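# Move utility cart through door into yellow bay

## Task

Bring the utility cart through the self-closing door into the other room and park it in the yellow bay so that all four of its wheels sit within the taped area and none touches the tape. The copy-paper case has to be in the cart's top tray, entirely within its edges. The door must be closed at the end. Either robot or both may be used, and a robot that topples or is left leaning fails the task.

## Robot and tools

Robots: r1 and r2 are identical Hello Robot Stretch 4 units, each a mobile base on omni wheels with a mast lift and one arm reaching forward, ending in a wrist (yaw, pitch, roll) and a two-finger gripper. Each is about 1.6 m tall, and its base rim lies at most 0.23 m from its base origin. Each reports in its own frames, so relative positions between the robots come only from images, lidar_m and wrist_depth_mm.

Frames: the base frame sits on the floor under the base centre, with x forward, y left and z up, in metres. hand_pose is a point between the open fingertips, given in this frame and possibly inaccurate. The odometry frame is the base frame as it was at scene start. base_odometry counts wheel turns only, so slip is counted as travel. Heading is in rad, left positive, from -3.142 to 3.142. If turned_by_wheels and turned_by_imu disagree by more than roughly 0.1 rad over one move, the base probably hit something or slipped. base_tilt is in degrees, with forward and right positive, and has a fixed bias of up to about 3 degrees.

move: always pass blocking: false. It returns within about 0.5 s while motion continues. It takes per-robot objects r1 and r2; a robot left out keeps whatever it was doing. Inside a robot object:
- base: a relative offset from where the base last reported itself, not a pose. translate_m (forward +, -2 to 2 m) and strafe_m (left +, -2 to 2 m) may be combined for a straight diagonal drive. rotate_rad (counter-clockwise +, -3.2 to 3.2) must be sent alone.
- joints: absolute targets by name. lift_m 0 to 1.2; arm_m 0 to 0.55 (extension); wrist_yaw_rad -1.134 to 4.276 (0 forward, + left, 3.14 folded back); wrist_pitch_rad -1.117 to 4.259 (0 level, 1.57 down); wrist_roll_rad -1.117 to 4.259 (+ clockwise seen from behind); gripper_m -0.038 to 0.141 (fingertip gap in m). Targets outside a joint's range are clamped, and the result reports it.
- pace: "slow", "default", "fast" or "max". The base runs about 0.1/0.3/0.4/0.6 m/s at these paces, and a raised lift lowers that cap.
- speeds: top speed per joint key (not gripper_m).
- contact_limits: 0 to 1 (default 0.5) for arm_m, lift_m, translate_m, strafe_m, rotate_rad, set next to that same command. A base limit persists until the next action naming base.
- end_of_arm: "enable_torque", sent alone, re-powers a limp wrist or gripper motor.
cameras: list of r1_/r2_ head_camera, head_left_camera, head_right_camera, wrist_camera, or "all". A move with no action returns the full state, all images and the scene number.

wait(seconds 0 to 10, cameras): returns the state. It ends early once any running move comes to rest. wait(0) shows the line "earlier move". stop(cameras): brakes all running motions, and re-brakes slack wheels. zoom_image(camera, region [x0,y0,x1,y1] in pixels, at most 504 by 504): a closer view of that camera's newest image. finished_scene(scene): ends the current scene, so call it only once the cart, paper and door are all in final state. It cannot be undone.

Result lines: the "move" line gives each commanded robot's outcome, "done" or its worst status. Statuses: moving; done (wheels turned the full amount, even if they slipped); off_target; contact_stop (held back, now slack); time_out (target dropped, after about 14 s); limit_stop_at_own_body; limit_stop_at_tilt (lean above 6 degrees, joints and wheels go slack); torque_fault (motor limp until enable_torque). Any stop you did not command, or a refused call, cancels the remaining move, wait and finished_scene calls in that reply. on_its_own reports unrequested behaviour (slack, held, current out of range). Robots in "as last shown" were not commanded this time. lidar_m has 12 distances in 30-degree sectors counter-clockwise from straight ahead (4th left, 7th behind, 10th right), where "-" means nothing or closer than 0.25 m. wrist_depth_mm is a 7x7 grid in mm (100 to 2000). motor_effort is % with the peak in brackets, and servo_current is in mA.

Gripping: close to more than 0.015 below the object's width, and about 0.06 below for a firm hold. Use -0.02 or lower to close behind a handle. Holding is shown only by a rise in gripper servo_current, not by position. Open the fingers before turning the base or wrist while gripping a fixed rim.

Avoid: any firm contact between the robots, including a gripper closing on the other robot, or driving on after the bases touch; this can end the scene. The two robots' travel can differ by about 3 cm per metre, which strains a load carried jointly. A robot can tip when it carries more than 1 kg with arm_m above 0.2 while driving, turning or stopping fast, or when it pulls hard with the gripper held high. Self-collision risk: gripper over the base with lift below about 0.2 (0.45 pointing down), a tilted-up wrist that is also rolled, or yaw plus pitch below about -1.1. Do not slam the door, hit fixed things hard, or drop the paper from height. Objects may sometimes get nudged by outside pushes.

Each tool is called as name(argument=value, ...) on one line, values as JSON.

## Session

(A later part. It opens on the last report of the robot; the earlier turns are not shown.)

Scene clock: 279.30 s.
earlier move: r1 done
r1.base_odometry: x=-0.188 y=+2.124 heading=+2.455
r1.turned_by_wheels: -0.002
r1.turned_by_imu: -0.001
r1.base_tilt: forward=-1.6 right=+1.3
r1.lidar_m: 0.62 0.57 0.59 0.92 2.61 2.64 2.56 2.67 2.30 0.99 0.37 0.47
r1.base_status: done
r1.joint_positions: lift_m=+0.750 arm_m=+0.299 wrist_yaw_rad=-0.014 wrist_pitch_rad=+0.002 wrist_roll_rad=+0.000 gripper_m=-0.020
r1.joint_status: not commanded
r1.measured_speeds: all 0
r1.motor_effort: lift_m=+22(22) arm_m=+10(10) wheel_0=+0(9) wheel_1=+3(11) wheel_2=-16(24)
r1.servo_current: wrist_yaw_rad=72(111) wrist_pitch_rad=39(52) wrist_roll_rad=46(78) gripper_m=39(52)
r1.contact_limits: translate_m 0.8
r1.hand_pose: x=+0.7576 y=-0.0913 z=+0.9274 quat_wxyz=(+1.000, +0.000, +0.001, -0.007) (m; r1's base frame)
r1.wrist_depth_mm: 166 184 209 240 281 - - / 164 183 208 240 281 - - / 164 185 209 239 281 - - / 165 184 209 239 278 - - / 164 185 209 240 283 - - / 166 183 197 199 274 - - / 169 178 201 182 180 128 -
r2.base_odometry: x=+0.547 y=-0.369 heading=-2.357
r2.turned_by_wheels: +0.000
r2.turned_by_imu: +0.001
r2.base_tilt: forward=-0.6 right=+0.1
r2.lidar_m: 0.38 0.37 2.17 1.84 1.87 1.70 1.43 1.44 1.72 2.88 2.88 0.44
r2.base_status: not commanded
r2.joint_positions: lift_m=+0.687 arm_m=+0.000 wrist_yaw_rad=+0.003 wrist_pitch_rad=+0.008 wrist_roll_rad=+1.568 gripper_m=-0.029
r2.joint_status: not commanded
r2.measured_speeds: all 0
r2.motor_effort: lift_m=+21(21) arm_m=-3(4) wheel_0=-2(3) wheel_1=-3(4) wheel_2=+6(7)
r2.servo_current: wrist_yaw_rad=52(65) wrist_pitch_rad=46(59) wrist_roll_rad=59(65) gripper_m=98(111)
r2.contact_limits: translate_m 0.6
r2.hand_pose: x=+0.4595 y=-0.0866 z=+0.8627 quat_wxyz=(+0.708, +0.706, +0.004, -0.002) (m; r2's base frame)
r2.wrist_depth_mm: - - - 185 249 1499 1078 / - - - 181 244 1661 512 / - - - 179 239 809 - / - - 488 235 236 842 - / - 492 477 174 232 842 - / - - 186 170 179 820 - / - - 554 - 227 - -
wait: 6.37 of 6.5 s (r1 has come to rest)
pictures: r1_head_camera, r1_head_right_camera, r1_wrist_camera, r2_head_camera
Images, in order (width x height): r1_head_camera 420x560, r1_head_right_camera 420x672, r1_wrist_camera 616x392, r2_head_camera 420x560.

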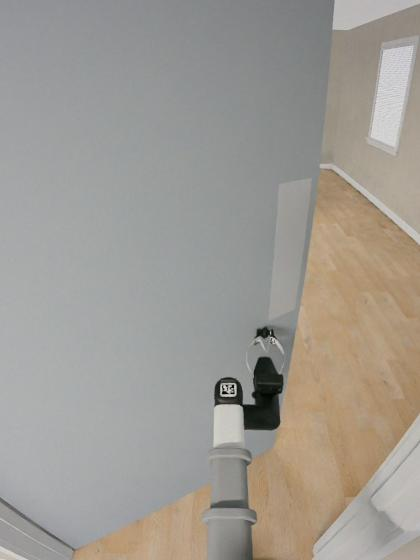

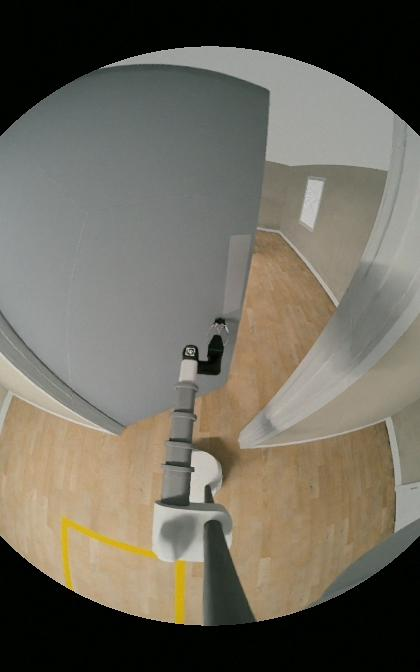

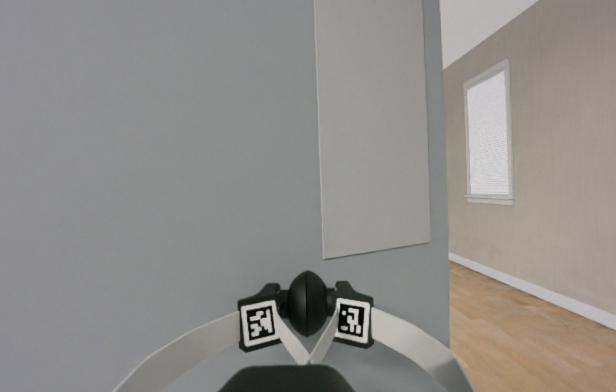

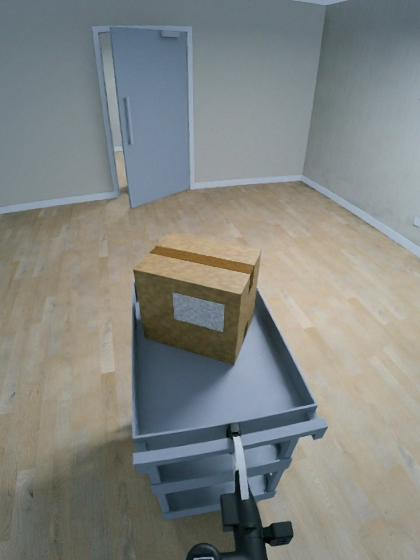

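move(blocking=false, r1={"base":{"translate_m":0.3,"strafe_m":0.1},"pace":"slow","contact_limits":{"translate_m":0.8}})

wait(seconds=4.5, cameras=["r1_head_camera","r1_head_right_camera","r2_head_camera"])

Scene clock: 288.03 s.
move: r1 moving
r1.base_odometry: x=-0.200 y=+2.128 heading=+2.453
r1.turned_by_wheels: -0.001
r1.turned_by_imu: -0.002
r1.base_tilt: forward=-1.6 right=+1.3
r1.lidar_m: 0.60 0.56 0.59 0.90 2.61 2.66 2.56 2.69 2.31 0.91 0.40 0.48
r1.base_status: translate_m moving; strafe_m moving
r1.joint_positions: lift_m=+0.750 arm_m=+0.299 wrist_yaw_rad=-0.014 wrist_pitch_rad=+0.002 wrist_roll_rad=+0.000 gripper_m=-0.020
r1.joint_status: not commanded
r1.measured_speeds: translate_m=+0.049 strafe_m=+0.016 rotate_rad=+0.004 lift_m=+0.000 arm_m=+0.000 wrist_yaw_rad=+0.000 wrist_pitch_rad=+0.000 wrist_roll_rad=+0.000
r1.motor_effort: lift_m=+22(22) arm_m=+10(10) wheel_0=-3(3) wheel_1=+4(5) wheel_2=-22(23)
r1.servo_current: wrist_yaw_rad=78(98) wrist_pitch_rad=46(46) wrist_roll_rad=59(59) gripper_m=46(46)
r1.contact_limits: translate_m 0.8
r1.hand_pose: x=+0.7576 y=-0.0913 z=+0.9274 quat_wxyz=(+1.000, +0.000, +0.001, -0.007) (m; r1's base frame)
r1.wrist_depth_mm: 163 182 206 238 281 - - / 161 182 207 239 281 - - / 164 182 206 238 281 - - / 162 181 206 239 279 - - / 162 182 206 236 281 - - / 163 182 198 198 267 - - / 166 175 177 160 274 1921 -
r2: as last shown
r2.turned_by_imu: +0.000
r2.lidar_m: 0.38 0.38 2.17 1.83 1.85 1.67 1.44 1.45 1.67 2.85 2.88 0.44
r2.motor_effort: lift_m=+21(21) arm_m=-3(4) wheel_0=-2(2) wheel_1=-3(4) wheel_2=+6(7)
r2.servo_current: wrist_yaw_rad=46(59) wrist_pitch_rad=46(52) wrist_roll_rad=46(52) gripper_m=104(111)
r2.contact_limits: translate_m 0.6
r2.wrist_depth_mm: - - - 185 250 1537 1098 / - - - 182 244 1618 517 / - - - 179 241 809 - / - - 488 235 236 831 - / - 492 480 173 233 831 - / - - 186 170 179 809 - / - - 554 - 226 - -
pictures: none

Scene clock: 291.93 s.
earlier move: r1 done
r1.base_odometry: x=-0.483 y=+2.237 heading=+2.453
r1.turned_by_wheels: +0.000
r1.turned_by_imu: -0.007
r1.base_tilt: forward=-1.6 right=+1.3
r1.lidar_m: 0.50 0.41 0.40 0.48 2.51 2.97 2.88 2.98 2.43 0.42 2.39 3.26
r1.base_status: done
r1.joint_positions: lift_m=+0.750 arm_m=+0.300 wrist_yaw_rad=-0.014 wrist_pitch_rad=+0.002 wrist_roll_rad=+0.000 gripper_m=-0.020
r1.joint_status: not commanded
r1.measured_speeds: all 0
r1.motor_effort: lift_m=+22(22) arm_m=+9(10) wheel_0=-5(9) wheel_1=-1(5) wheel_2=-15(23)
r1.servo_current: wrist_yaw_rad=85(111) wrist_pitch_rad=46(52) wrist_roll_rad=46(65) gripper_m=39(52)
r1.contact_limits: translate_m 0.8
r1.hand_pose: x=+0.7576 y=-0.0913 z=+0.9274 quat_wxyz=(+1.000, +0.000, +0.001, -0.007) (m; r1's base frame)
r1.wrist_depth_mm: 139 167 194 242 - - - / 132 162 193 238 - - - / 132 158 192 238 - - - / 132 158 191 239 - - - / 132 157 191 230 - - - / 131 157 181 198 181 - - / 137 151 169 181 1863 133 -
r2.base_odometry: x=+0.547 y=-0.369 heading=-2.357
r2.turned_by_wheels: +0.000
r2.turned_by_imu: +0.001
r2.base_tilt: forward=-0.7 right=+0.1
r2.lidar_m: 0.36 0.38 2.15 1.84 1.83 1.68 1.43 1.45 1.71 2.86 2.89 0.44
r2.base_status: not commanded
r2.joint_positions: lift_m=+0.687 arm_m=+0.000 wrist_yaw_rad=+0.003 wrist_pitch_rad=+0.008 wrist_roll_rad=+1.568 gripper_m=-0.029
r2.joint_status: not commanded
r2.measured_speeds: all 0
r2.motor_effort: lift_m=+21(21) arm_m=-3(4) wheel_0=-2(3) wheel_1=-3(4) wheel_2=+6(7)
r2.servo_current: wrist_yaw_rad=59(65) wrist_pitch_rad=46(59) wrist_roll_rad=46(59) gripper_m=104(111)
r2.contact_limits: translate_m 0.6
r2.hand_pose: x=+0.4595 y=-0.0866 z=+0.8627 quat_wxyz=(+0.708, +0.706, +0.004, -0.002) (m; r2's base frame)
r2.wrist_depth_mm: - - - 185 249 1537 1060 / - - - 182 244 1661 517 / - - - 179 241 809 - / - - 492 234 236 854 - / - 492 477 174 232 831 - / - - 187 170 178 809 - / - - 554 - 226 - -
wait: 3.90 of 4.5 s (r1 has come to rest)
pictures: r1_head_camera, r1_head_right_camera, r2_head_camera
Images, in order (width x height): r1_head_camera 420x560, r1_head_right_camera 420x672, r2_head_camera 420x560.

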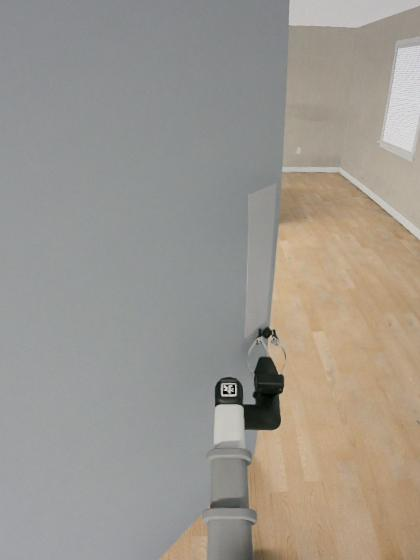

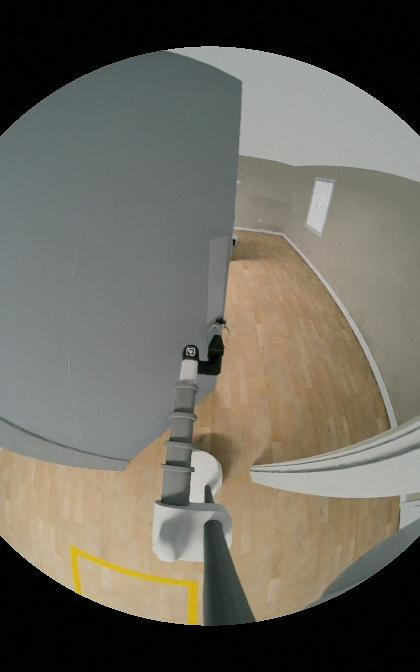

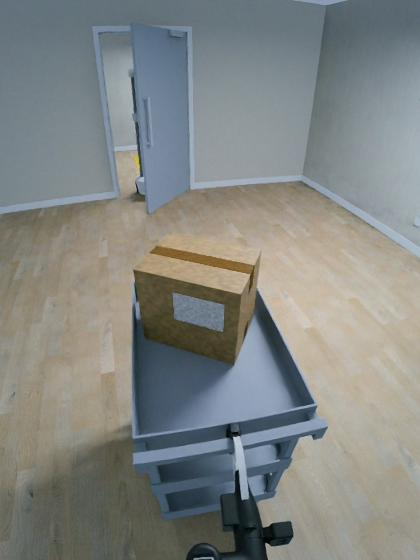

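move(blocking=false, r1={"base":{"rotate_rad":0.45},"pace":"slow","contact_limits":{"rotate_rad":0.8}})

wait(seconds=3, cameras=["r1_head_camera","r1_head_right_camera","r2_head_camera"])

Scene clock: 298.77 s.
move: r1 moving
r1.base_odometry: x=-0.483 y=+2.237 heading=+2.576
r1.turned_by_wheels: +0.124
r1.turned_by_imu: +0.072
r1.base_tilt: forward=-1.6 right=+1.3
r1.lidar_m: 0.49 0.42 0.40 0.48 2.58 2.94 2.86 3.06 2.46 0.38 2.44 3.48
r1.base_status: rotate_rad moving
r1.joint_positions: lift_m=+0.750 arm_m=+0.300 wrist_yaw_rad=-0.023 wrist_pitch_rad=+0.002 wrist_roll_rad=+0.000 gripper_m=-0.020
r1.joint_status: not commanded
r1.measured_speeds: translate_m=+0.001 strafe_m=+0.000 rotate_rad=+0.486 lift_m=+0.000 arm_m=+0.000 wrist_yaw_rad=+0.000 wrist_pitch_rad=+0.000 wrist_roll_rad=+0.000
r1.motor_effort: lift_m=+22(22) arm_m=+8(9) wheel_0=-18(22) wheel_1=-15(18) wheel_2=-30(31)
r1.servo_current: wrist_yaw_rad=130(150) wrist_pitch_rad=39(46) wrist_roll_rad=59(65) gripper_m=52(52)
r1.contact_limits: rotate_rad 0.8
r1.hand_pose: x=+0.7569 y=-0.0939 z=+0.9274 quat_wxyz=(+1.000, +0.000, +0.001, -0.011) (m; r1's base frame)
r1.wrist_depth_mm: 128 157 181 233 - - - / 129 149 181 232 - - - / 125 153 181 232 - - - / 125 148 180 229 - - - / 125 152 180 229 - - - / 127 148 181 193 179 - - / 124 147 151 181 1921 151 -
r2: as last shown
r2.turned_by_imu: +0.000
r2.lidar_m: 0.38 0.38 2.15 1.84 1.83 1.66 1.43 1.45 1.71 2.87 2.88 0.42
r2.servo_current: wrist_yaw_rad=52(59) wrist_pitch_rad=52(59) wrist_roll_rad=52(59) gripper_m=104(104)
r2.contact_limits: translate_m 0.6
r2.wrist_depth_mm: - - - 185 248 1537 1078 / - - - 182 243 1661 517 / - - - 178 241 798 - / - - 492 234 236 831 - / - 488 473 174 233 831 - / - - 186 170 178 820 - / - - 554 - 227 - -
pictures: none

Scene clock: 299.90 s.
earlier move: r1 done
r1.base_odometry: x=-0.483 y=+2.237 heading=+2.901
r1.turned_by_wheels: +0.324
r1.turned_by_imu: +0.195
r1.base_tilt: forward=-1.6 right=+1.3
r1.lidar_m: 0.54 0.45 0.47 0.58 2.85 2.87 2.88 2.64 0.36 0.36 2.62 3.33
r1.base_status: done
r1.joint_positions: lift_m=+0.750 arm_m=+0.300 wrist_yaw_rad=-0.023 wrist_pitch_rad=+0.002 wrist_roll_rad=+0.000 gripper_m=-0.020
r1.joint_status: not commanded
r1.measured_speeds: all 0
r1.on_its_own: wrist_yaw_rad is at rest, and its servo_current (137 mA) is outside its rest range (0 to 104 mA)
r1.motor_effort: lift_m=+22(22) arm_m=+7(9) wheel_0=-12(25) wheel_1=-6(18) wheel_2=-13(31)
r1.servo_current: wrist_yaw_rad=137(150) wrist_pitch_rad=39(52) wrist_roll_rad=52(65) gripper_m=39(52)
r1.contact_limits: rotate_rad 0.8
r1.hand_pose: x=+0.7570 y=-0.0939 z=+0.9274 quat_wxyz=(+1.000, +0.000, +0.001, -0.011) (m; r1's base frame)
r1.wrist_depth_mm: 143 167 200 245 - - - / 143 167 200 245 310 - - / 143 167 200 245 307 - - / 149 167 199 245 309 - - / 142 171 200 244 307 - - / 142 166 188 200 181 - - / 147 162 170 182 180 1863 -
r2.base_odometry: x=+0.547 y=-0.369 heading=-2.357
r2.turned_by_wheels: +0.000
r2.turned_by_imu: +0.000
r2.base_tilt: forward=-0.7 right=+0.0
r2.lidar_m: 0.36 0.38 2.14 1.84 1.85 1.67 1.45 1.43 1.72 2.88 2.88 0.43
r2.base_status: not commanded
r2.joint_positions: lift_m=+0.687 arm_m=+0.000 wrist_yaw_rad=+0.003 wrist_pitch_rad=+0.008 wrist_roll_rad=+1.568 gripper_m=-0.029
r2.joint_status: not commanded
r2.measured_speeds: all 0
r2.motor_effort: lift_m=+21(21) arm_m=-3(4) wheel_0=-2(3) wheel_1=-3(4) wheel_2=+7(7)
r2.servo_current: wrist_yaw_rad=52(59) wrist_pitch_rad=52(59) wrist_roll_rad=52(59) gripper_m=104(111)
r2.contact_limits: translate_m 0.6
r2.hand_pose: x=+0.4595 y=-0.0866 z=+0.8627 quat_wxyz=(+0.708, +0.706, +0.004, -0.002) (m; r2's base frame)
r2.wrist_depth_mm: - - - 185 249 1537 1078 / - - - 182 244 1661 521 / - - - 178 241 798 - / - - 488 234 236 842 - / - 488 480 173 233 842 - / - - 187 169 179 809 - / - - 554 - 226 - -
wait: 1.13 of 3 s (r1 has come to rest)
pictures: r1_head_camera, r1_head_right_camera, r2_head_camera
Images, in order (width x height): r1_head_camera 420x560, r1_head_right_camera 420x672, r2_head_camera 420x560.

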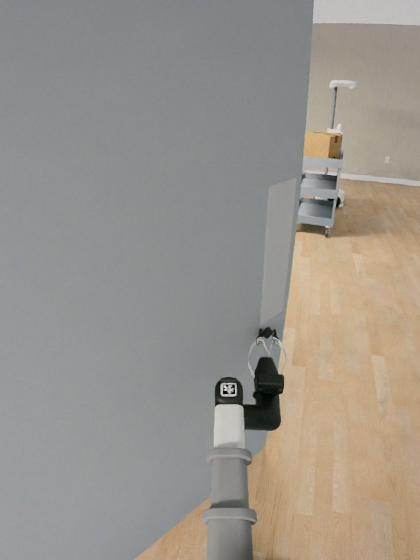

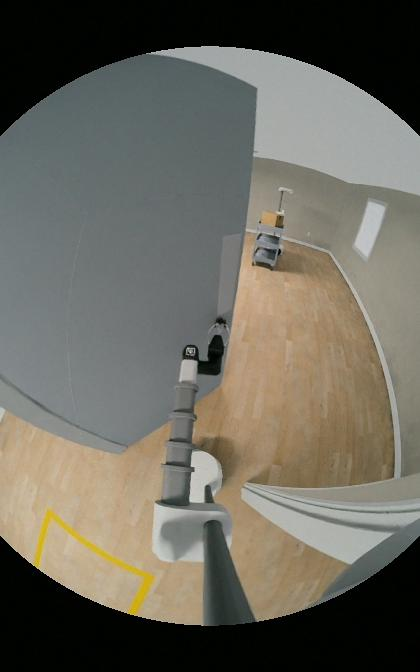

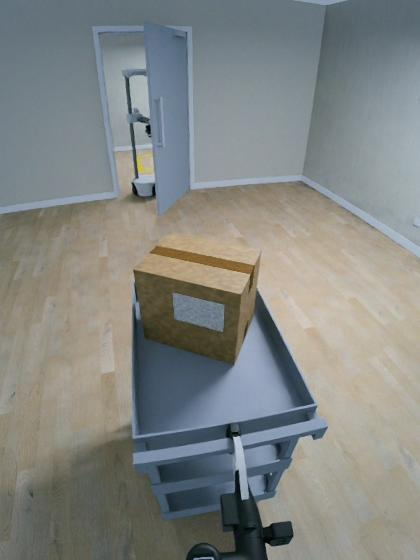

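move(blocking=false, r1={"base":{"translate_m":0.35},"pace":"slow","contact_limits":{"translate_m":0.7}})

wait(seconds=5, cameras=["r1_head_camera","r1_head_right_camera","r2_head_camera"])

zoom_image(camera="r2_head_camera", region=[70, 10, 230, 220])

Scene clock: 305.03 s.
move: r1 moving
r1.base_odometry: x=-0.495 y=+2.240 heading=+2.899
r1.turned_by_wheels: -0.002
r1.turned_by_imu: -0.002
r1.base_tilt: forward=-1.6 right=+1.3
r1.lidar_m: 0.53 0.46 0.47 0.56 2.86 2.91 2.89 2.63 0.36 0.38 2.63 3.34
r1.base_status: translate_m moving
r1.joint_positions: lift_m=+0.750 arm_m=+0.300 wrist_yaw_rad=-0.023 wrist_pitch_rad=+0.002 wrist_roll_rad=+0.000 gripper_m=-0.020
r1.joint_status: not commanded
r1.measured_speeds: translate_m=+0.048 strafe_m=+0.000 rotate_rad=+0.001 lift_m=+0.000 arm_m=+0.000 wrist_yaw_rad=+0.000 wrist_pitch_rad=+0.000 wrist_roll_rad=+0.000
r1.motor_effort: lift_m=+22(22) arm_m=+7(7) wheel_0=-3(9) wheel_1=-1(5) wheel_2=-20(21)
r1.servo_current: wrist_yaw_rad=143(150) wrist_pitch_rad=39(46) wrist_roll_rad=59(59) gripper_m=46(46)
r1.contact_limits: translate_m 0.7
r1.hand_pose: x=+0.7570 y=-0.0939 z=+0.9274 quat_wxyz=(+1.000, +0.000, +0.001, -0.011) (m; r1's base frame)
r1.wrist_depth_mm: 142 166 200 245 - - - / 142 166 200 247 - - - / 142 167 200 245 - - - / 148 166 199 245 - - - / 142 170 198 244 - - - / 141 166 187 200 182 - - / 144 160 170 181 181 1921 -
r2: as last shown
r2.base_tilt: forward=-0.6 right=+0.0
r2.lidar_m: 0.35 0.37 2.15 1.83 1.83 1.67 1.44 1.43 1.72 2.88 2.88 0.45
r2.motor_effort: lift_m=+21(21) arm_m=-3(4) wheel_0=-2(2) wheel_1=-3(4) wheel_2=+6(7)
r2.servo_current: wrist_yaw_rad=39(52) wrist_pitch_rad=52(59) wrist_roll_rad=46(59) gripper_m=98(104)
r2.contact_limits: translate_m 0.6
r2.wrist_depth_mm: - - - 185 249 1499 1098 / - - - 181 243 1618 512 / - - - 179 241 809 - / - - 484 236 236 842 - / - 492 480 174 233 842 - / - - 187 170 178 820 - / - - 554 - 226 - -
pictures: none

Scene clock: 309.30 s.
earlier move: r1 done
r1.base_odometry: x=-0.822 y=+2.321 heading=+2.898
r1.turned_by_wheels: -0.001
r1.turned_by_imu: -0.009
r1.base_tilt: forward=-1.6 right=+1.3
r1.lidar_m: 0.40 0.31 0.29 0.33 0.53 3.22 3.22 0.55 0.55 2.35 2.67 3.00
r1.base_status: done
r1.joint_positions: lift_m=+0.750 arm_m=+0.300 wrist_yaw_rad=-0.022 wrist_pitch_rad=+0.002 wrist_roll_rad=+0.000 gripper_m=-0.020
r1.joint_status: not commanded
r1.measured_speeds: all 0
r1.on_its_own: wrist_yaw_rad is at rest, and its servo_current (130 mA) is outside its rest range (0 to 104 mA)
r1.motor_effort: lift_m=+22(22) arm_m=+5(7) wheel_0=-13(14) wheel_1=-4(5) wheel_2=-14(21)
r1.servo_current: wrist_yaw_rad=130(156) wrist_pitch_rad=39(52) wrist_roll_rad=52(72) gripper_m=52(52)
r1.contact_limits: translate_m 0.7
r1.hand_pose: x=+0.7572 y=-0.0939 z=+0.9274 quat_wxyz=(+1.000, +0.000, +0.001, -0.011) (m; r1's base frame)
r1.wrist_depth_mm: - - - - - - - / - - - - - - - / - - - - - - - / - - - - - - - / - - - - - - - / - - - 198 - - - / - - 180 - 156 - -
r2.base_odometry: x=+0.547 y=-0.369 heading=-2.357
r2.turned_by_wheels: +0.000
r2.turned_by_imu: +0.001
r2.base_tilt: forward=-0.7 right=+0.1
r2.lidar_m: 0.36 0.38 2.16 1.84 1.85 1.65 1.43 1.43 1.68 2.87 2.90 0.44
r2.base_status: not commanded
r2.joint_positions: lift_m=+0.687 arm_m=+0.000 wrist_yaw_rad=+0.003 wrist_pitch_rad=+0.008 wrist_roll_rad=+1.568 gripper_m=-0.029
r2.joint_status: not commanded
r2.measured_speeds: all 0
r2.motor_effort: lift_m=+21(21) arm_m=-3(4) wheel_0=-2(3) wheel_1=-3(4) wheel_2=+6(7)
r2.servo_current: wrist_yaw_rad=52(65) wrist_pitch_rad=52(59) wrist_roll_rad=59(59) gripper_m=98(111)
r2.contact_limits: translate_m 0.6
r2.hand_pose: x=+0.4595 y=-0.0866 z=+0.8627 quat_wxyz=(+0.708, +0.706, +0.004, -0.002) (m; r2's base frame)
r2.wrist_depth_mm: - - - 185 249 1499 1098 / - - - 182 244 1661 517 / - - - 179 240 820 - / - - 484 234 236 831 - / - 492 477 173 232 820 - / - - 187 170 179 820 - / - - 554 - 227 - -
wait: 4.27 of 5 s (r1 has come to rest)
pictures: r1_head_camera, r1_head_right_camera, r2_head_camera
Images, in order (width x height): r1_head_camera 420x560, r1_head_right_camera 420x672, r2_head_camera 420x560.

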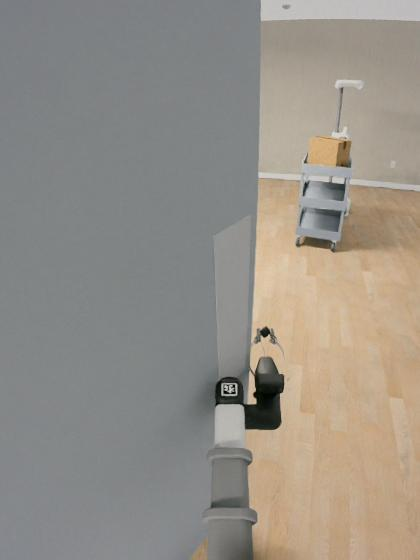

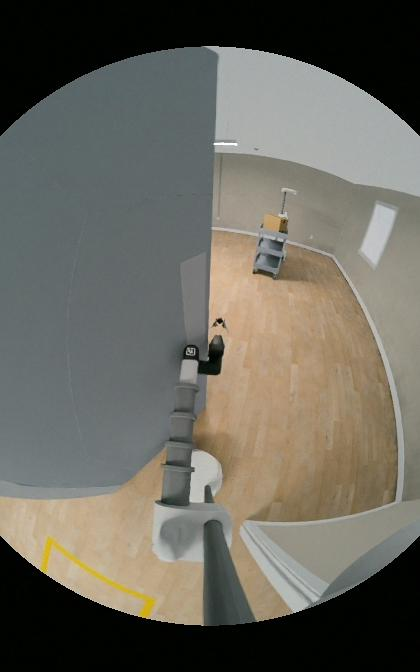

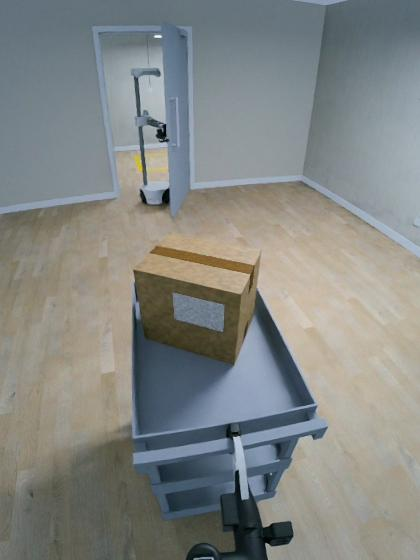

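Scaled by 2.400 from the camera's 420x560 image, which has a finer 1200x1600 frame.

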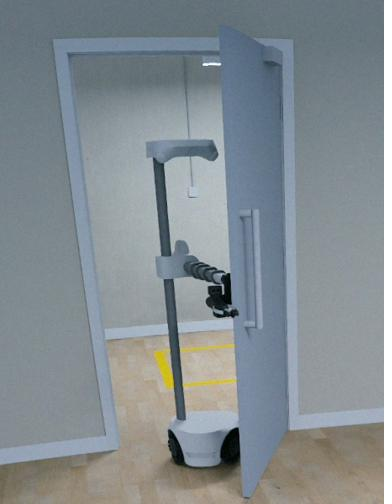

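move(blocking=false, r1={"base":{"translate_m":0.4,"strafe_m":0.1},"pace":"slow","contact_limits":{"translate_m":0.7}})

wait(seconds=6, cameras=["r1_head_camera","r1_head_right_camera","r1_head_left_camera","r2_head_camera"])

zoom_image(camera="r2_head_camera", region=[70, 10, 230, 220])

Scene clock: 317.67 s.
move: r1 moving
r1.base_odometry: x=-0.835 y=+2.321 heading=+2.895
r1.turned_by_wheels: -0.003
r1.turned_by_imu: -0.003
r1.base_tilt: forward=-1.6 right=+1.3
r1.lidar_m: 0.39 0.29 0.28 0.33 0.54 3.26 3.23 0.56 0.59 2.35 2.69 3.00
r1.base_status: translate_m moving; strafe_m moving
r1.joint_positions: lift_m=+0.750 arm_m=+0.300 wrist_yaw_rad=-0.022 wrist_pitch_rad=+0.002 wrist_roll_rad=+0.000 gripper_m=-0.020
r1.joint_status: not commanded
r1.measured_speeds: translate_m=+0.049 strafe_m=+0.012 rotate_rad=-0.001 lift_m=+0.000 arm_m=+0.000 wrist_yaw_rad=+0.000 wrist_pitch_rad=+0.000 wrist_roll_rad=+0.000
r1.motor_effort: lift_m=+22(22) arm_m=+4(5) wheel_0=-16(16) wheel_1=+0(2) wheel_2=-18(18)
r1.servo_current: wrist_yaw_rad=130(143) wrist_pitch_rad=39(52) wrist_roll_rad=39(65) gripper_m=39(46)
r1.contact_limits: translate_m 0.7
r1.hand_pose: x=+0.7572 y=-0.0939 z=+0.9274 quat_wxyz=(+1.000, +0.000, +0.001, -0.011) (m; r1's base frame)
r1.wrist_depth_mm: - - - - - - - / - - - - - - - / - - - - - - - / - - - - - - - / - - - - - - - / - - - 191 - - - / - 140 180 180 144 - -
r2: as last shown
r2.turned_by_imu: +0.000
r2.base_tilt: forward=-0.7 right=+0.0
r2.lidar_m: 0.37 0.39 2.12 1.84 1.88 1.69 1.46 1.44 1.74 2.89 2.89 0.44
r2.motor_effort: lift_m=+21(21) arm_m=-3(4) wheel_0=-2(2) wheel_1=-3(4) wheel_2=+6(7)
r2.servo_current: wrist_yaw_rad=52(59) wrist_pitch_rad=46(52) wrist_roll_rad=52(52) gripper_m=98(104)
r2.contact_limits: translate_m 0.6
r2.wrist_depth_mm: - - - 185 250 1537 1078 / - - - 182 244 1661 517 / - - - 179 240 788 - / - - 492 234 237 842 - / - 492 477 174 233 820 - / - - 186 170 179 809 - / - - 559 - 227 - -
pictures: none

Scene clock: 322.53 s.
earlier move: r1 done
r1.base_odometry: x=-1.234 y=+2.321 heading=+2.899
r1.turned_by_wheels: +0.003
r1.turned_by_imu: -0.005
r1.base_tilt: forward=-1.5 right=+1.2
r1.lidar_m: 0.35 0.25 - 0.25 0.25 0.52 3.61 0.93 1.28 2.53 2.91 2.67
r1.base_status: done
r1.joint_positions: lift_m=+0.750 arm_m=+0.300 wrist_yaw_rad=-0.002 wrist_pitch_rad=+0.002 wrist_roll_rad=+0.000 gripper_m=-0.020
r1.joint_status: not commanded
r1.measured_speeds: all 0
r1.motor_effort: lift_m=+22(22) arm_m=+4(5) wheel_0=+3(17) wheel_1=+8(14) wheel_2=-3(21)
r1.servo_current: wrist_yaw_rad=46(143) wrist_pitch_rad=46(52) wrist_roll_rad=39(65) gripper_m=39(52)
r1.contact_limits: translate_m 0.7
r1.hand_pose: x=+0.7591 y=-0.0879 z=+0.9274 quat_wxyz=(+1.000, +0.000, +0.001, -0.001) (m; r1's base frame)
r1.wrist_depth_mm: - - - - - - - / - - - - - - - / - - - - - - - / - - - - - - - / - - - - - - - / - - - 190 - - - / - - 178 183 143 - -
r2.base_odometry: x=+0.547 y=-0.369 heading=-2.357
r2.turned_by_wheels: +0.000
r2.turned_by_imu: +0.001
r2.base_tilt: forward=-0.6 right=+0.0
r2.lidar_m: 0.34 0.38 2.16 1.83 1.85 1.67 1.44 1.43 1.73 2.88 2.88 0.44
r2.base_status: not commanded
r2.joint_positions: lift_m=+0.687 arm_m=+0.000 wrist_yaw_rad=+0.003 wrist_pitch_rad=+0.008 wrist_roll_rad=+1.568 gripper_m=-0.029
r2.joint_status: not commanded
r2.measured_speeds: all 0
r2.motor_effort: lift_m=+21(21) arm_m=-3(4) wheel_0=-2(3) wheel_1=-3(4) wheel_2=+6(7)
r2.servo_current: wrist_yaw_rad=46(72) wrist_pitch_rad=52(59) wrist_roll_rad=46(65) gripper_m=104(111)
r2.contact_limits: translate_m 0.6
r2.hand_pose: x=+0.4595 y=-0.0866 z=+0.8627 quat_wxyz=(+0.708, +0.706, +0.004, -0.002) (m; r2's base frame)
r2.wrist_depth_mm: - - - 185 250 1499 1078 / - - - 182 244 1661 521 / - - - 179 240 809 - / - - 492 236 236 842 - / - 488 480 173 232 831 - / - - 187 170 178 809 - / - - 554 - 225 - -
wait: 4.87 of 6 s (r1 has come to rest)
pictures: r1_head_camera, r1_head_left_camera, r1_head_right_camera, r2_head_camera
Images, in order (width x height): r1_head_camera 420x560, r1_head_left_camera 420x672, r1_head_right_camera 420x672, r2_head_camera 420x560.

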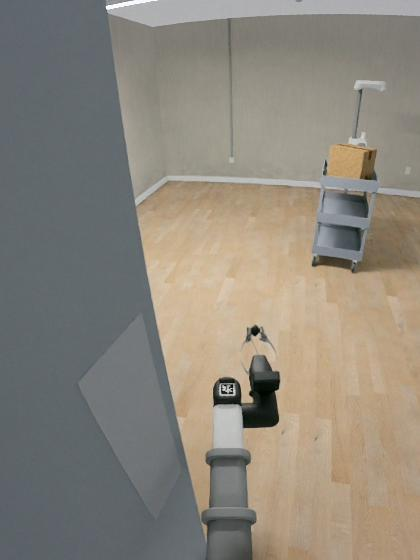

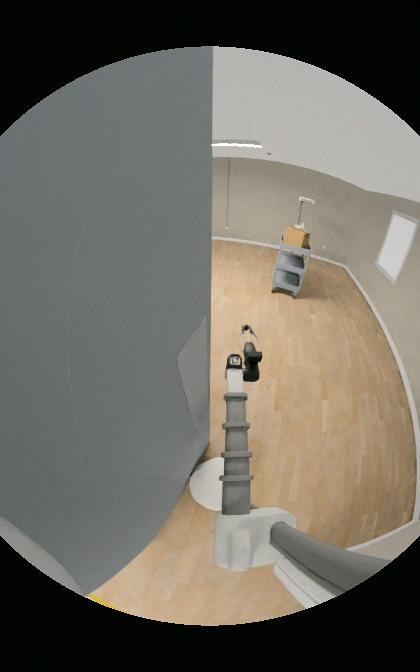

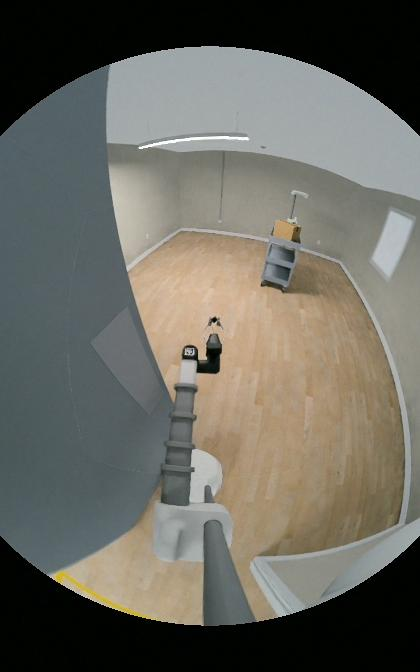

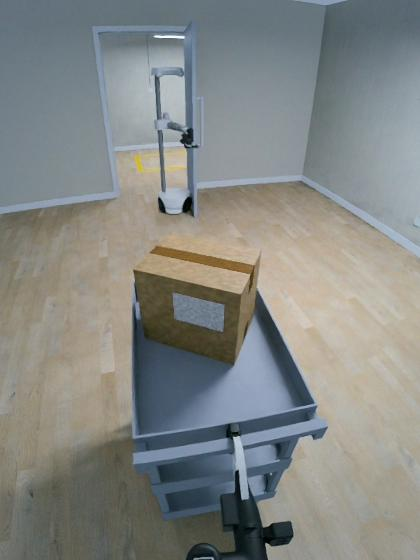

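Scaled by 2.400 from the camera's 420x560 image, which has a finer 1200x1600 frame.

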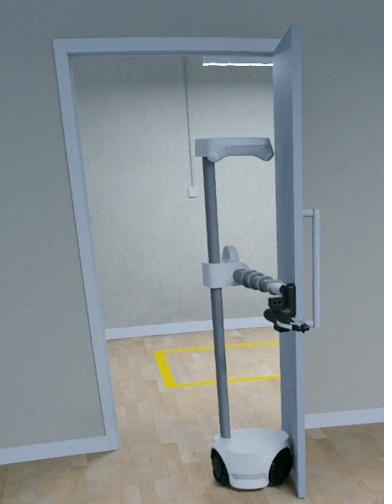

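move(blocking=false, r1={"base":{"translate_m":0.05,"strafe_m":0.35},"pace":"slow","contact_limits":{"translate_m":0.5}})

wait(seconds=6, cameras=["r1_head_camera","r1_head_right_camera","r1_head_left_camera","r2_head_camera"])

zoom_image(camera="r2_head_camera", region=[70, 10, 230, 220])

Scene clock: 328.73 s.
move: r1 moving
r1.base_odometry: x=-1.239 y=+2.309 heading=+2.898
r1.turned_by_wheels: -0.001
r1.turned_by_imu: -0.001
r1.base_tilt: forward=-1.6 right=+1.3
r1.lidar_m: 0.33 0.25 - 0.25 0.25 0.52 3.59 0.91 1.30 2.53 2.92 2.66
r1.base_status: translate_m moving; strafe_m moving
r1.joint_positions: lift_m=+0.750 arm_m=+0.300 wrist_yaw_rad=-0.002 wrist_pitch_rad=+0.002 wrist_roll_rad=+0.000 gripper_m=-0.020
r1.joint_status: not commanded
r1.measured_speeds: translate_m=+0.008 strafe_m=+0.053 rotate_rad=+0.000 lift_m=+0.000 arm_m=+0.000 wrist_yaw_rad=+0.000 wrist_pitch_rad=+0.000 wrist_roll_rad=+0.000
r1.motor_effort: lift_m=+22(22) arm_m=+4(4) wheel_0=-15(15) wheel_1=+12(14) wheel_2=-5(5)
r1.servo_current: wrist_yaw_rad=52(72) wrist_pitch_rad=46(46) wrist_roll_rad=52(65) gripper_m=46(46)
r1.contact_limits: translate_m 0.5
r1.hand_pose: x=+0.7591 y=-0.0879 z=+0.9274 quat_wxyz=(+1.000, +0.000, +0.001, -0.001) (m; r1's base frame)
r1.wrist_depth_mm: - - - - - - - / - - - - - - - / - - - - - - - / - - - - - - - / - - - - - - - / - - - 191 - - - / - - 177 182 143 - -
r2: as last shown
r2.turned_by_imu: +0.000
r2.base_tilt: forward=-0.7 right=+0.1
r2.lidar_m: 0.36 0.36 2.15 1.82 1.85 1.69 1.44 1.45 1.70 2.89 2.88 0.43
r2.motor_effort: lift_m=+21(21) arm_m=-4(4) wheel_0=-2(3) wheel_1=-3(4) wheel_2=+6(7)
r2.servo_current: wrist_yaw_rad=46(59) wrist_pitch_rad=52(59) wrist_roll_rad=46(59) gripper_m=98(104)
r2.contact_limits: translate_m 0.6
r2.wrist_depth_mm: - - - 185 249 1499 1078 / - - - 182 243 1618 517 / - - - 178 240 798 - / - - 488 235 236 842 - / - 488 480 174 234 820 - / - - 186 170 179 809 - / - - 554 - 226 - -
pictures: none

Scene clock: 334.70 s.
earlier move: r1 contact_stop
r1.base_odometry: x=-1.318 y=+2.123 heading=+2.906
r1.turned_by_wheels: +0.008
r1.turned_by_imu: +0.017
r1.base_tilt: forward=-1.6 right=+1.3
r1.lidar_m: 4.16 0.25 0.25 - 0.25 0.33 3.57 1.06 1.29 2.73 3.16 2.71
r1.base_status: translate_m contact_stop (by the wheels' count: +0.033 of +0.050); strafe_m contact_stop (by the wheels' count: +0.213 of +0.350)
r1.joint_positions: lift_m=+0.750 arm_m=+0.300 wrist_yaw_rad=-0.001 wrist_pitch_rad=+0.002 wrist_roll_rad=+0.000 gripper_m=-0.020
r1.joint_status: not commanded
r1.measured_speeds: all 0
r1.on_its_own: the wheels are slack since a contact_stop
r1.motor_effort: lift_m=+22(22) arm_m=+4(4) wheel_0=+0(28) wheel_1=+0(31) wheel_2=+0(8)
r1.servo_current: wrist_yaw_rad=33(72) wrist_pitch_rad=39(52) wrist_roll_rad=39(72) gripper_m=46(52)
r1.contact_limits: translate_m 0.5
r1.hand_pose: x=+0.7591 y=-0.0878 z=+0.9274 quat_wxyz=(+1.000, +0.000, +0.001, -0.001) (m; r1's base frame)
r1.wrist_depth_mm: - - - - - - - / - - - - - - - / - - - - - - - / - - - - - - - / - - - - - - - / - - - 191 - - - / - - 178 183 143 - -
r2.base_odometry: x=+0.547 y=-0.369 heading=-2.357
r2.turned_by_wheels: +0.000
r2.turned_by_imu: +0.001
r2.base_tilt: forward=-0.7 right=+0.1
r2.lidar_m: 0.35 0.39 2.13 1.86 1.85 1.70 1.43 1.44 1.70 2.89 2.88 0.45
r2.base_status: not commanded
r2.joint_positions: lift_m=+0.687 arm_m=+0.000 wrist_yaw_rad=+0.003 wrist_pitch_rad=+0.008 wrist_roll_rad=+1.568 gripper_m=-0.029
r2.joint_status: not commanded
r2.measured_speeds: all 0
r2.motor_effort: lift_m=+21(21) arm_m=-3(4) wheel_0=-2(3) wheel_1=-3(4) wheel_2=+7(7)
r2.servo_current: wrist_yaw_rad=39(59) wrist_pitch_rad=52(59) wrist_roll_rad=46(59) gripper_m=98(111)
r2.contact_limits: translate_m 0.6
r2.hand_pose: x=+0.4595 y=-0.0866 z=+0.8627 quat_wxyz=(+0.708, +0.706, +0.004, -0.002) (m; r2's base frame)
r2.wrist_depth_mm: - - - 185 249 1537 1078 / - - - 181 244 1708 517 / - - - 178 240 798 - / - - 488 235 235 842 - / - 492 477 173 233 831 - / - - 186 170 178 820 - / - - 554 - 226 - -
wait: 5.97 of 6 s (r1 has come to rest)
pictures: r1_head_camera, r1_head_left_camera, r1_head_right_camera, r2_head_camera
Images, in order (width x height): r1_head_camera 420x560, r1_head_left_camera 420x672, r1_head_right_camera 420x672, r2_head_camera 420x560.

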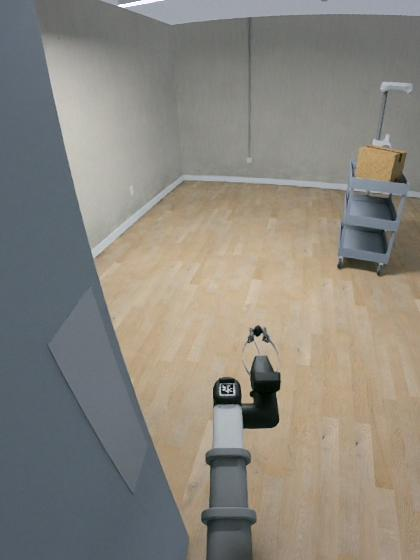

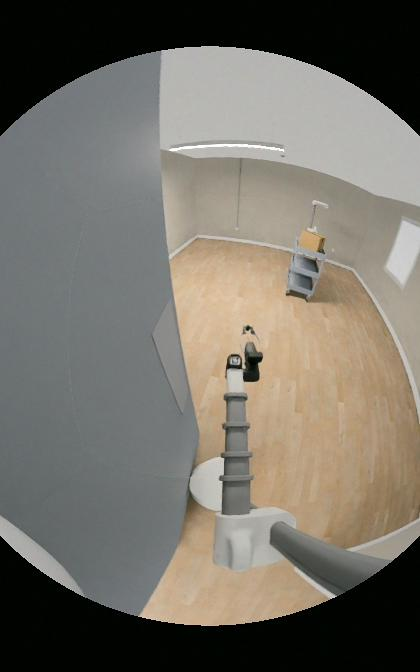

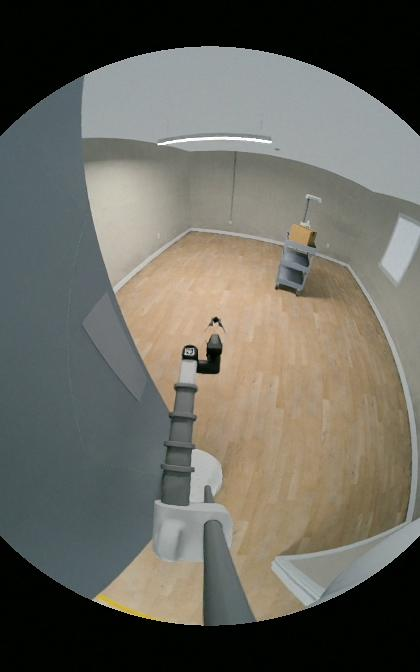

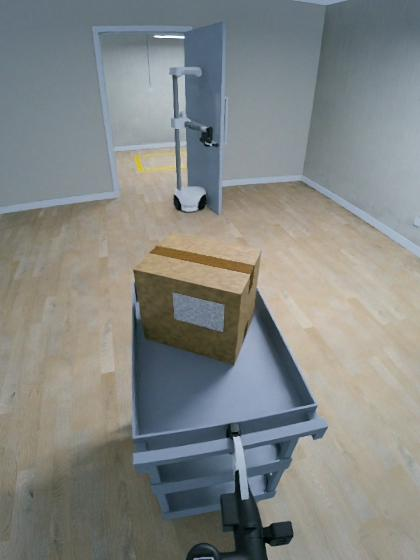

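Scaled by 2.400 from the camera's 420x560 image, which has a finer 1200x1600 frame.

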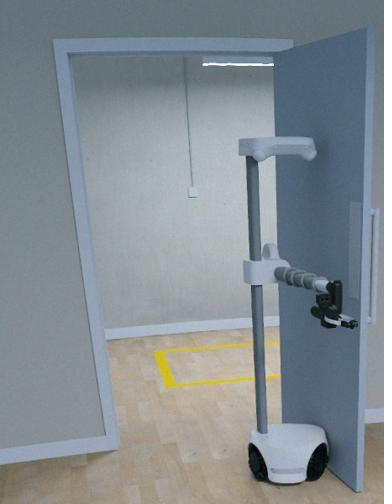

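move(blocking=false, r2={"base":{"rotate_rad":0.28},"pace":"slow"}, r1={"joints":{"arm_m":0.0},"base":{"strafe_m":0.0}})

wait(seconds=1.5)

wait(seconds=1, cameras=["r2_head_camera","r2_head_right_camera","r2_head_left_camera","r1_head_right_camera","r2_wrist_camera"])

Scene clock: 353.67 s.
move: r1 moving; r2 moving
r1.base_odometry: x=-1.318 y=+2.123 heading=+2.906
r1.turned_by_wheels: +0.000
r1.turned_by_imu: +0.000
r1.base_tilt: forward=-1.6 right=+1.2
r1.lidar_m: 4.16 0.25 0.25 - 0.25 0.32 3.59 1.07 1.32 2.73 3.17 2.70
r1.base_status: done
r1.joint_positions: lift_m=+0.750 arm_m=+0.249 wrist_yaw_rad=-0.001 wrist_pitch_rad=+0.002 wrist_roll_rad=+0.000 gripper_m=-0.020
r1.joint_status: arm_m moving
r1.measured_speeds: translate_m=+0.000 strafe_m=+0.000 rotate_rad=+0.000 lift_m=+0.000 arm_m=-0.195 wrist_yaw_rad=+0.000 wrist_pitch_rad=+0.000 wrist_roll_rad=+0.000
r1.motor_effort: lift_m=+22(22) arm_m=-7(7) wheel_0=+0(1) wheel_1=+0(0) wheel_2=+0(0)
r1.servo_current: wrist_yaw_rad=33(59) wrist_pitch_rad=46(46) wrist_roll_rad=52(65) gripper_m=46(46)
r1.hand_pose: x=+0.7086 y=-0.0878 z=+0.9274 quat_wxyz=(+1.000, +0.000, +0.001, -0.001) (m; r1's base frame)
r1.wrist_depth_mm: - - - - - - - / - - - - - - - / - - - - - - - / - - - - - - - / - - - - - - - / - - - 191 - - - / - - 178 183 143 - -
r2.base_odometry: x=+0.547 y=-0.369 heading=-2.233
r2.turned_by_wheels: +0.124
r2.turned_by_imu: +0.121
r2.base_tilt: forward=-0.7 right=+0.1
r2.lidar_m: 0.39 0.42 2.00 1.84 1.90 1.58 1.46 1.47 1.83 2.87 2.93 0.41
r2.base_status: rotate_rad moving
r2.joint_positions: lift_m=+0.687 arm_m=+0.000 wrist_yaw_rad=-0.008 wrist_pitch_rad=+0.008 wrist_roll_rad=+1.568 gripper_m=-0.029
r2.joint_status: not commanded
r2.measured_speeds: translate_m=+0.001 strafe_m=+0.000 rotate_rad=+0.489 lift_m=+0.000 arm_m=+0.000 wrist_yaw_rad=+0.000 wrist_pitch_rad=+0.000 wrist_roll_rad=+0.000
r2.motor_effort: lift_m=+21(21) arm_m=-4(4) wheel_0=-12(12) wheel_1=-7(8) wheel_2=-14(15)
r2.servo_current: wrist_yaw_rad=59(59) wrist_pitch_rad=52(59) wrist_roll_rad=52(59) gripper_m=91(104)
r2.hand_pose: x=+0.4586 y=-0.0896 z=+0.8627 quat_wxyz=(+0.708, +0.706, +0.000, -0.005) (m; r2's base frame)
r2.wrist_depth_mm: - - - 171 232 1618 1160 / - - - 170 232 1618 - / - - 559 170 231 820 - / - 473 462 230 231 842 - / - - 500 170 230 831 - / - - 187 169 178 - - / - - - - 229 - -
pictures: none

Scene clock: 354.50 s.
earlier move: r1 moving; r2 done
r1.base_odometry: x=-1.318 y=+2.123 heading=+2.906
r1.turned_by_wheels: +0.000
r1.turned_by_imu: +0.000
r1.base_tilt: forward=-1.6 right=+1.3
r1.lidar_m: 4.16 0.25 0.25 - 0.25 0.30 3.58 1.05 1.28 2.72 3.15 2.70
r1.base_status: done
r1.joint_positions: lift_m=+0.750 arm_m=+0.031 wrist_yaw_rad=-0.001 wrist_pitch_rad=+0.002 wrist_roll_rad=+0.000 gripper_m=-0.020
r1.joint_status: arm_m moving
r1.measured_speeds: translate_m=+0.000 strafe_m=+0.000 rotate_rad=+0.000 lift_m=+0.000 arm_m=-0.165 wrist_yaw_rad=+0.000 wrist_pitch_rad=+0.000 wrist_roll_rad=+0.000
r1.motor_effort: lift_m=+22(22) arm_m=-7(8) wheel_0=+0(1) wheel_1=+0(1) wheel_2=+0(0)
r1.servo_current: wrist_yaw_rad=46(65) wrist_pitch_rad=46(52) wrist_roll_rad=52(65) gripper_m=46(52)
r1.hand_pose: x=+0.4905 y=-0.0878 z=+0.9274 quat_wxyz=(+1.000, +0.000, +0.001, -0.001) (m; r1's base frame)
r1.wrist_depth_mm: - - - - - - - / - - - - - - - / - - - - - - - / - - - - - - - / - - - - - - - / - - - 191 - - - / - - 177 183 143 - -
r2.base_odometry: x=+0.547 y=-0.369 heading=-2.078
r2.turned_by_wheels: +0.155
r2.turned_by_imu: +0.151
r2.base_tilt: forward=-0.7 right=+0.1
r2.lidar_m: 0.42 0.49 1.89 1.83 1.97 1.49 1.43 1.54 2.13 2.88 3.02 0.38
r2.base_status: done
r2.joint_positions: lift_m=+0.687 arm_m=+0.000 wrist_yaw_rad=-0.002 wrist_pitch_rad=+0.008 wrist_roll_rad=+1.568 gripper_m=-0.029
r2.joint_status: not commanded
r2.measured_speeds: all 0
r2.motor_effort: lift_m=+21(21) arm_m=-3(4) wheel_0=-2(12) wheel_1=-5(9) wheel_2=-7(15)
r2.servo_current: wrist_yaw_rad=46(65) wrist_pitch_rad=52(59) wrist_roll_rad=39(59) gripper_m=91(104)
r2.hand_pose: x=+0.4591 y=-0.0881 z=+0.8627 quat_wxyz=(+0.708, +0.706, +0.002, -0.004) (m; r2's base frame)
r2.wrist_depth_mm: - - 517 - 182 - - / - 445 427 134 192 - - / - 455 449 141 204 - - / - - 525 149 214 - - / - - 647 156 223 - - / - - 186 167 178 1464 496 / - - - - - 1537 452
wait: 0.83 of 1.5 s (r2 has come to rest)
pictures: none

Scene clock: 355.17 s.
earlier move: r1 done
r1.base_odometry: x=-1.318 y=+2.123 heading=+2.906
r1.turned_by_wheels: +0.000
r1.turned_by_imu: +0.000
r1.base_tilt: forward=-1.6 right=+1.3
r1.lidar_m: 4.18 0.26 0.25 - 0.25 0.33 3.58 1.06 1.28 2.74 3.15 2.70
r1.base_status: done
r1.joint_positions: lift_m=+0.750 arm_m=+0.000 wrist_yaw_rad=-0.001 wrist_pitch_rad=+0.002 wrist_roll_rad=+0.000 gripper_m=-0.020
r1.joint_status: all done
r1.measured_speeds: all 0
r1.motor_effort: lift_m=+22(22) arm_m=-5(8) wheel_0=-1(1) wheel_1=+0(1) wheel_2=+0(0)
r1.servo_current: wrist_yaw_rad=59(65) wrist_pitch_rad=46(52) wrist_roll_rad=39(65) gripper_m=39(59)
r1.hand_pose: x=+0.4593 y=-0.0878 z=+0.9274 quat_wxyz=(+1.000, +0.000, +0.001, -0.001) (m; r1's base frame)
r1.wrist_depth_mm: - - - - - - - / - - - - - - - / - - - - - - - / - - - - - - - / - - - - - - - / - - - 191 - - - / - - 178 183 143 - -
r2.base_odometry: x=+0.547 y=-0.369 heading=-2.078
r2.turned_by_wheels: +0.000
r2.turned_by_imu: +0.000
r2.base_tilt: forward=-0.7 right=+0.1
r2.lidar_m: 0.42 0.51 1.90 1.81 1.98 1.51 1.45 1.53 2.16 2.88 3.03 0.39
r2.base_status: done
r2.joint_positions: lift_m=+0.687 arm_m=+0.000 wrist_yaw_rad=-0.002 wrist_pitch_rad=+0.008 wrist_roll_rad=+1.568 gripper_m=-0.029
r2.joint_status: not commanded
r2.measured_speeds: all 0
r2.motor_effort: lift_m=+21(21) arm_m=-3(4) wheel_0=-2(12) wheel_1=-5(9) wheel_2=-7(15)
r2.servo_current: wrist_yaw_rad=46(65) wrist_pitch_rad=59(59) wrist_roll_rad=46(59) gripper_m=98(104)
r2.hand_pose: x=+0.4591 y=-0.0881 z=+0.8627 quat_wxyz=(+0.708, +0.706, +0.002, -0.004) (m; r2's base frame)
r2.wrist_depth_mm: - - 517 - 183 - - / - 442 430 134 192 - - / - 462 445 140 204 - - / - - 521 149 214 - - / - - 640 156 224 - - / - - 186 167 178 1499 496 / - - - - - 1537 452
wait: 0.67 of 1 s (r1 has come to rest)
pictures: r1_head_right_camera, r2_head_camera, r2_head_left_camera, r2_head_right_camera, r2_wrist_camera
Images, in order (width x height): r1_head_right_camera 420x672, r2_head_camera 420x560, r2_head_left_camera 420x672, r2_head_right_camera 420x672, r2_wrist_camera 616x392.

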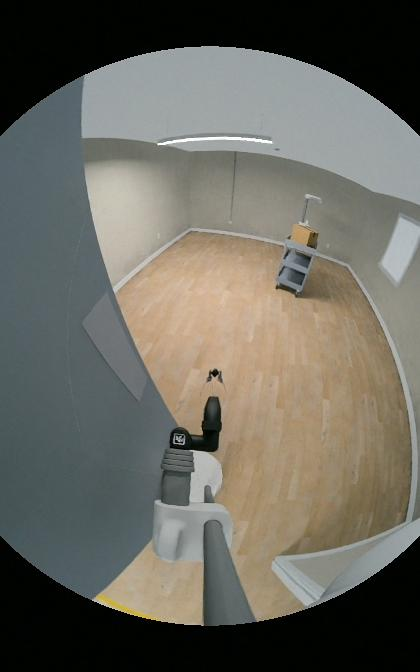

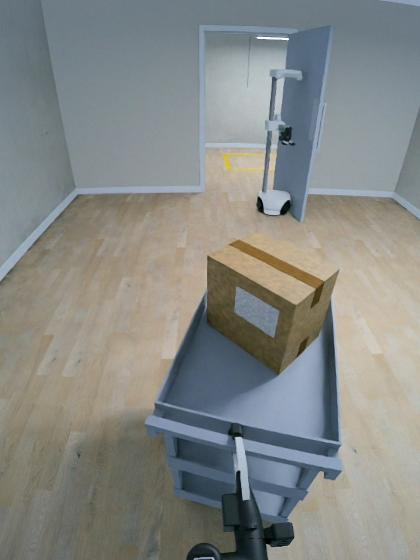

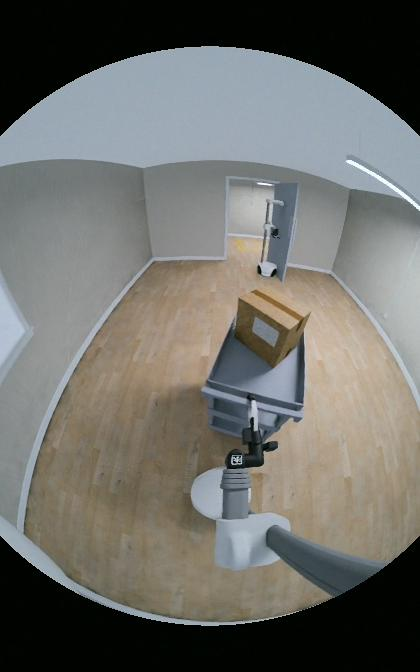

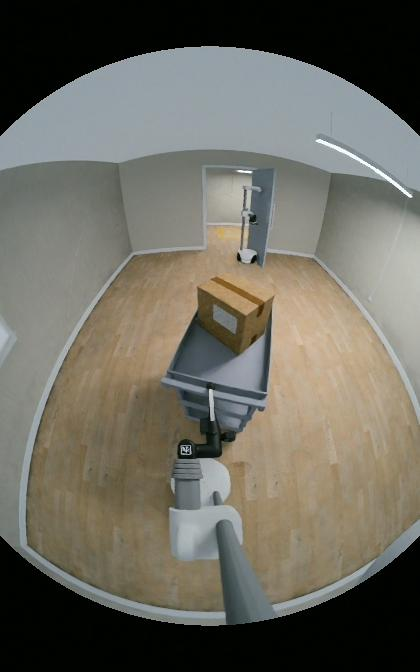

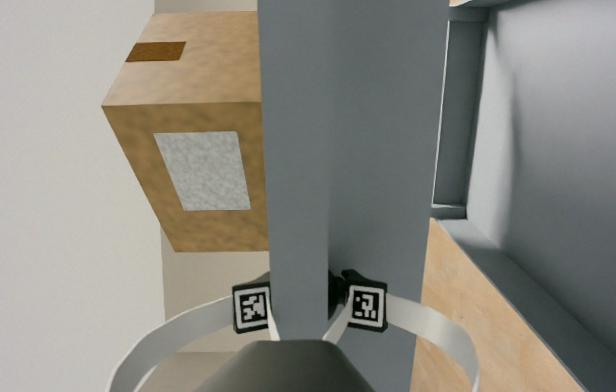

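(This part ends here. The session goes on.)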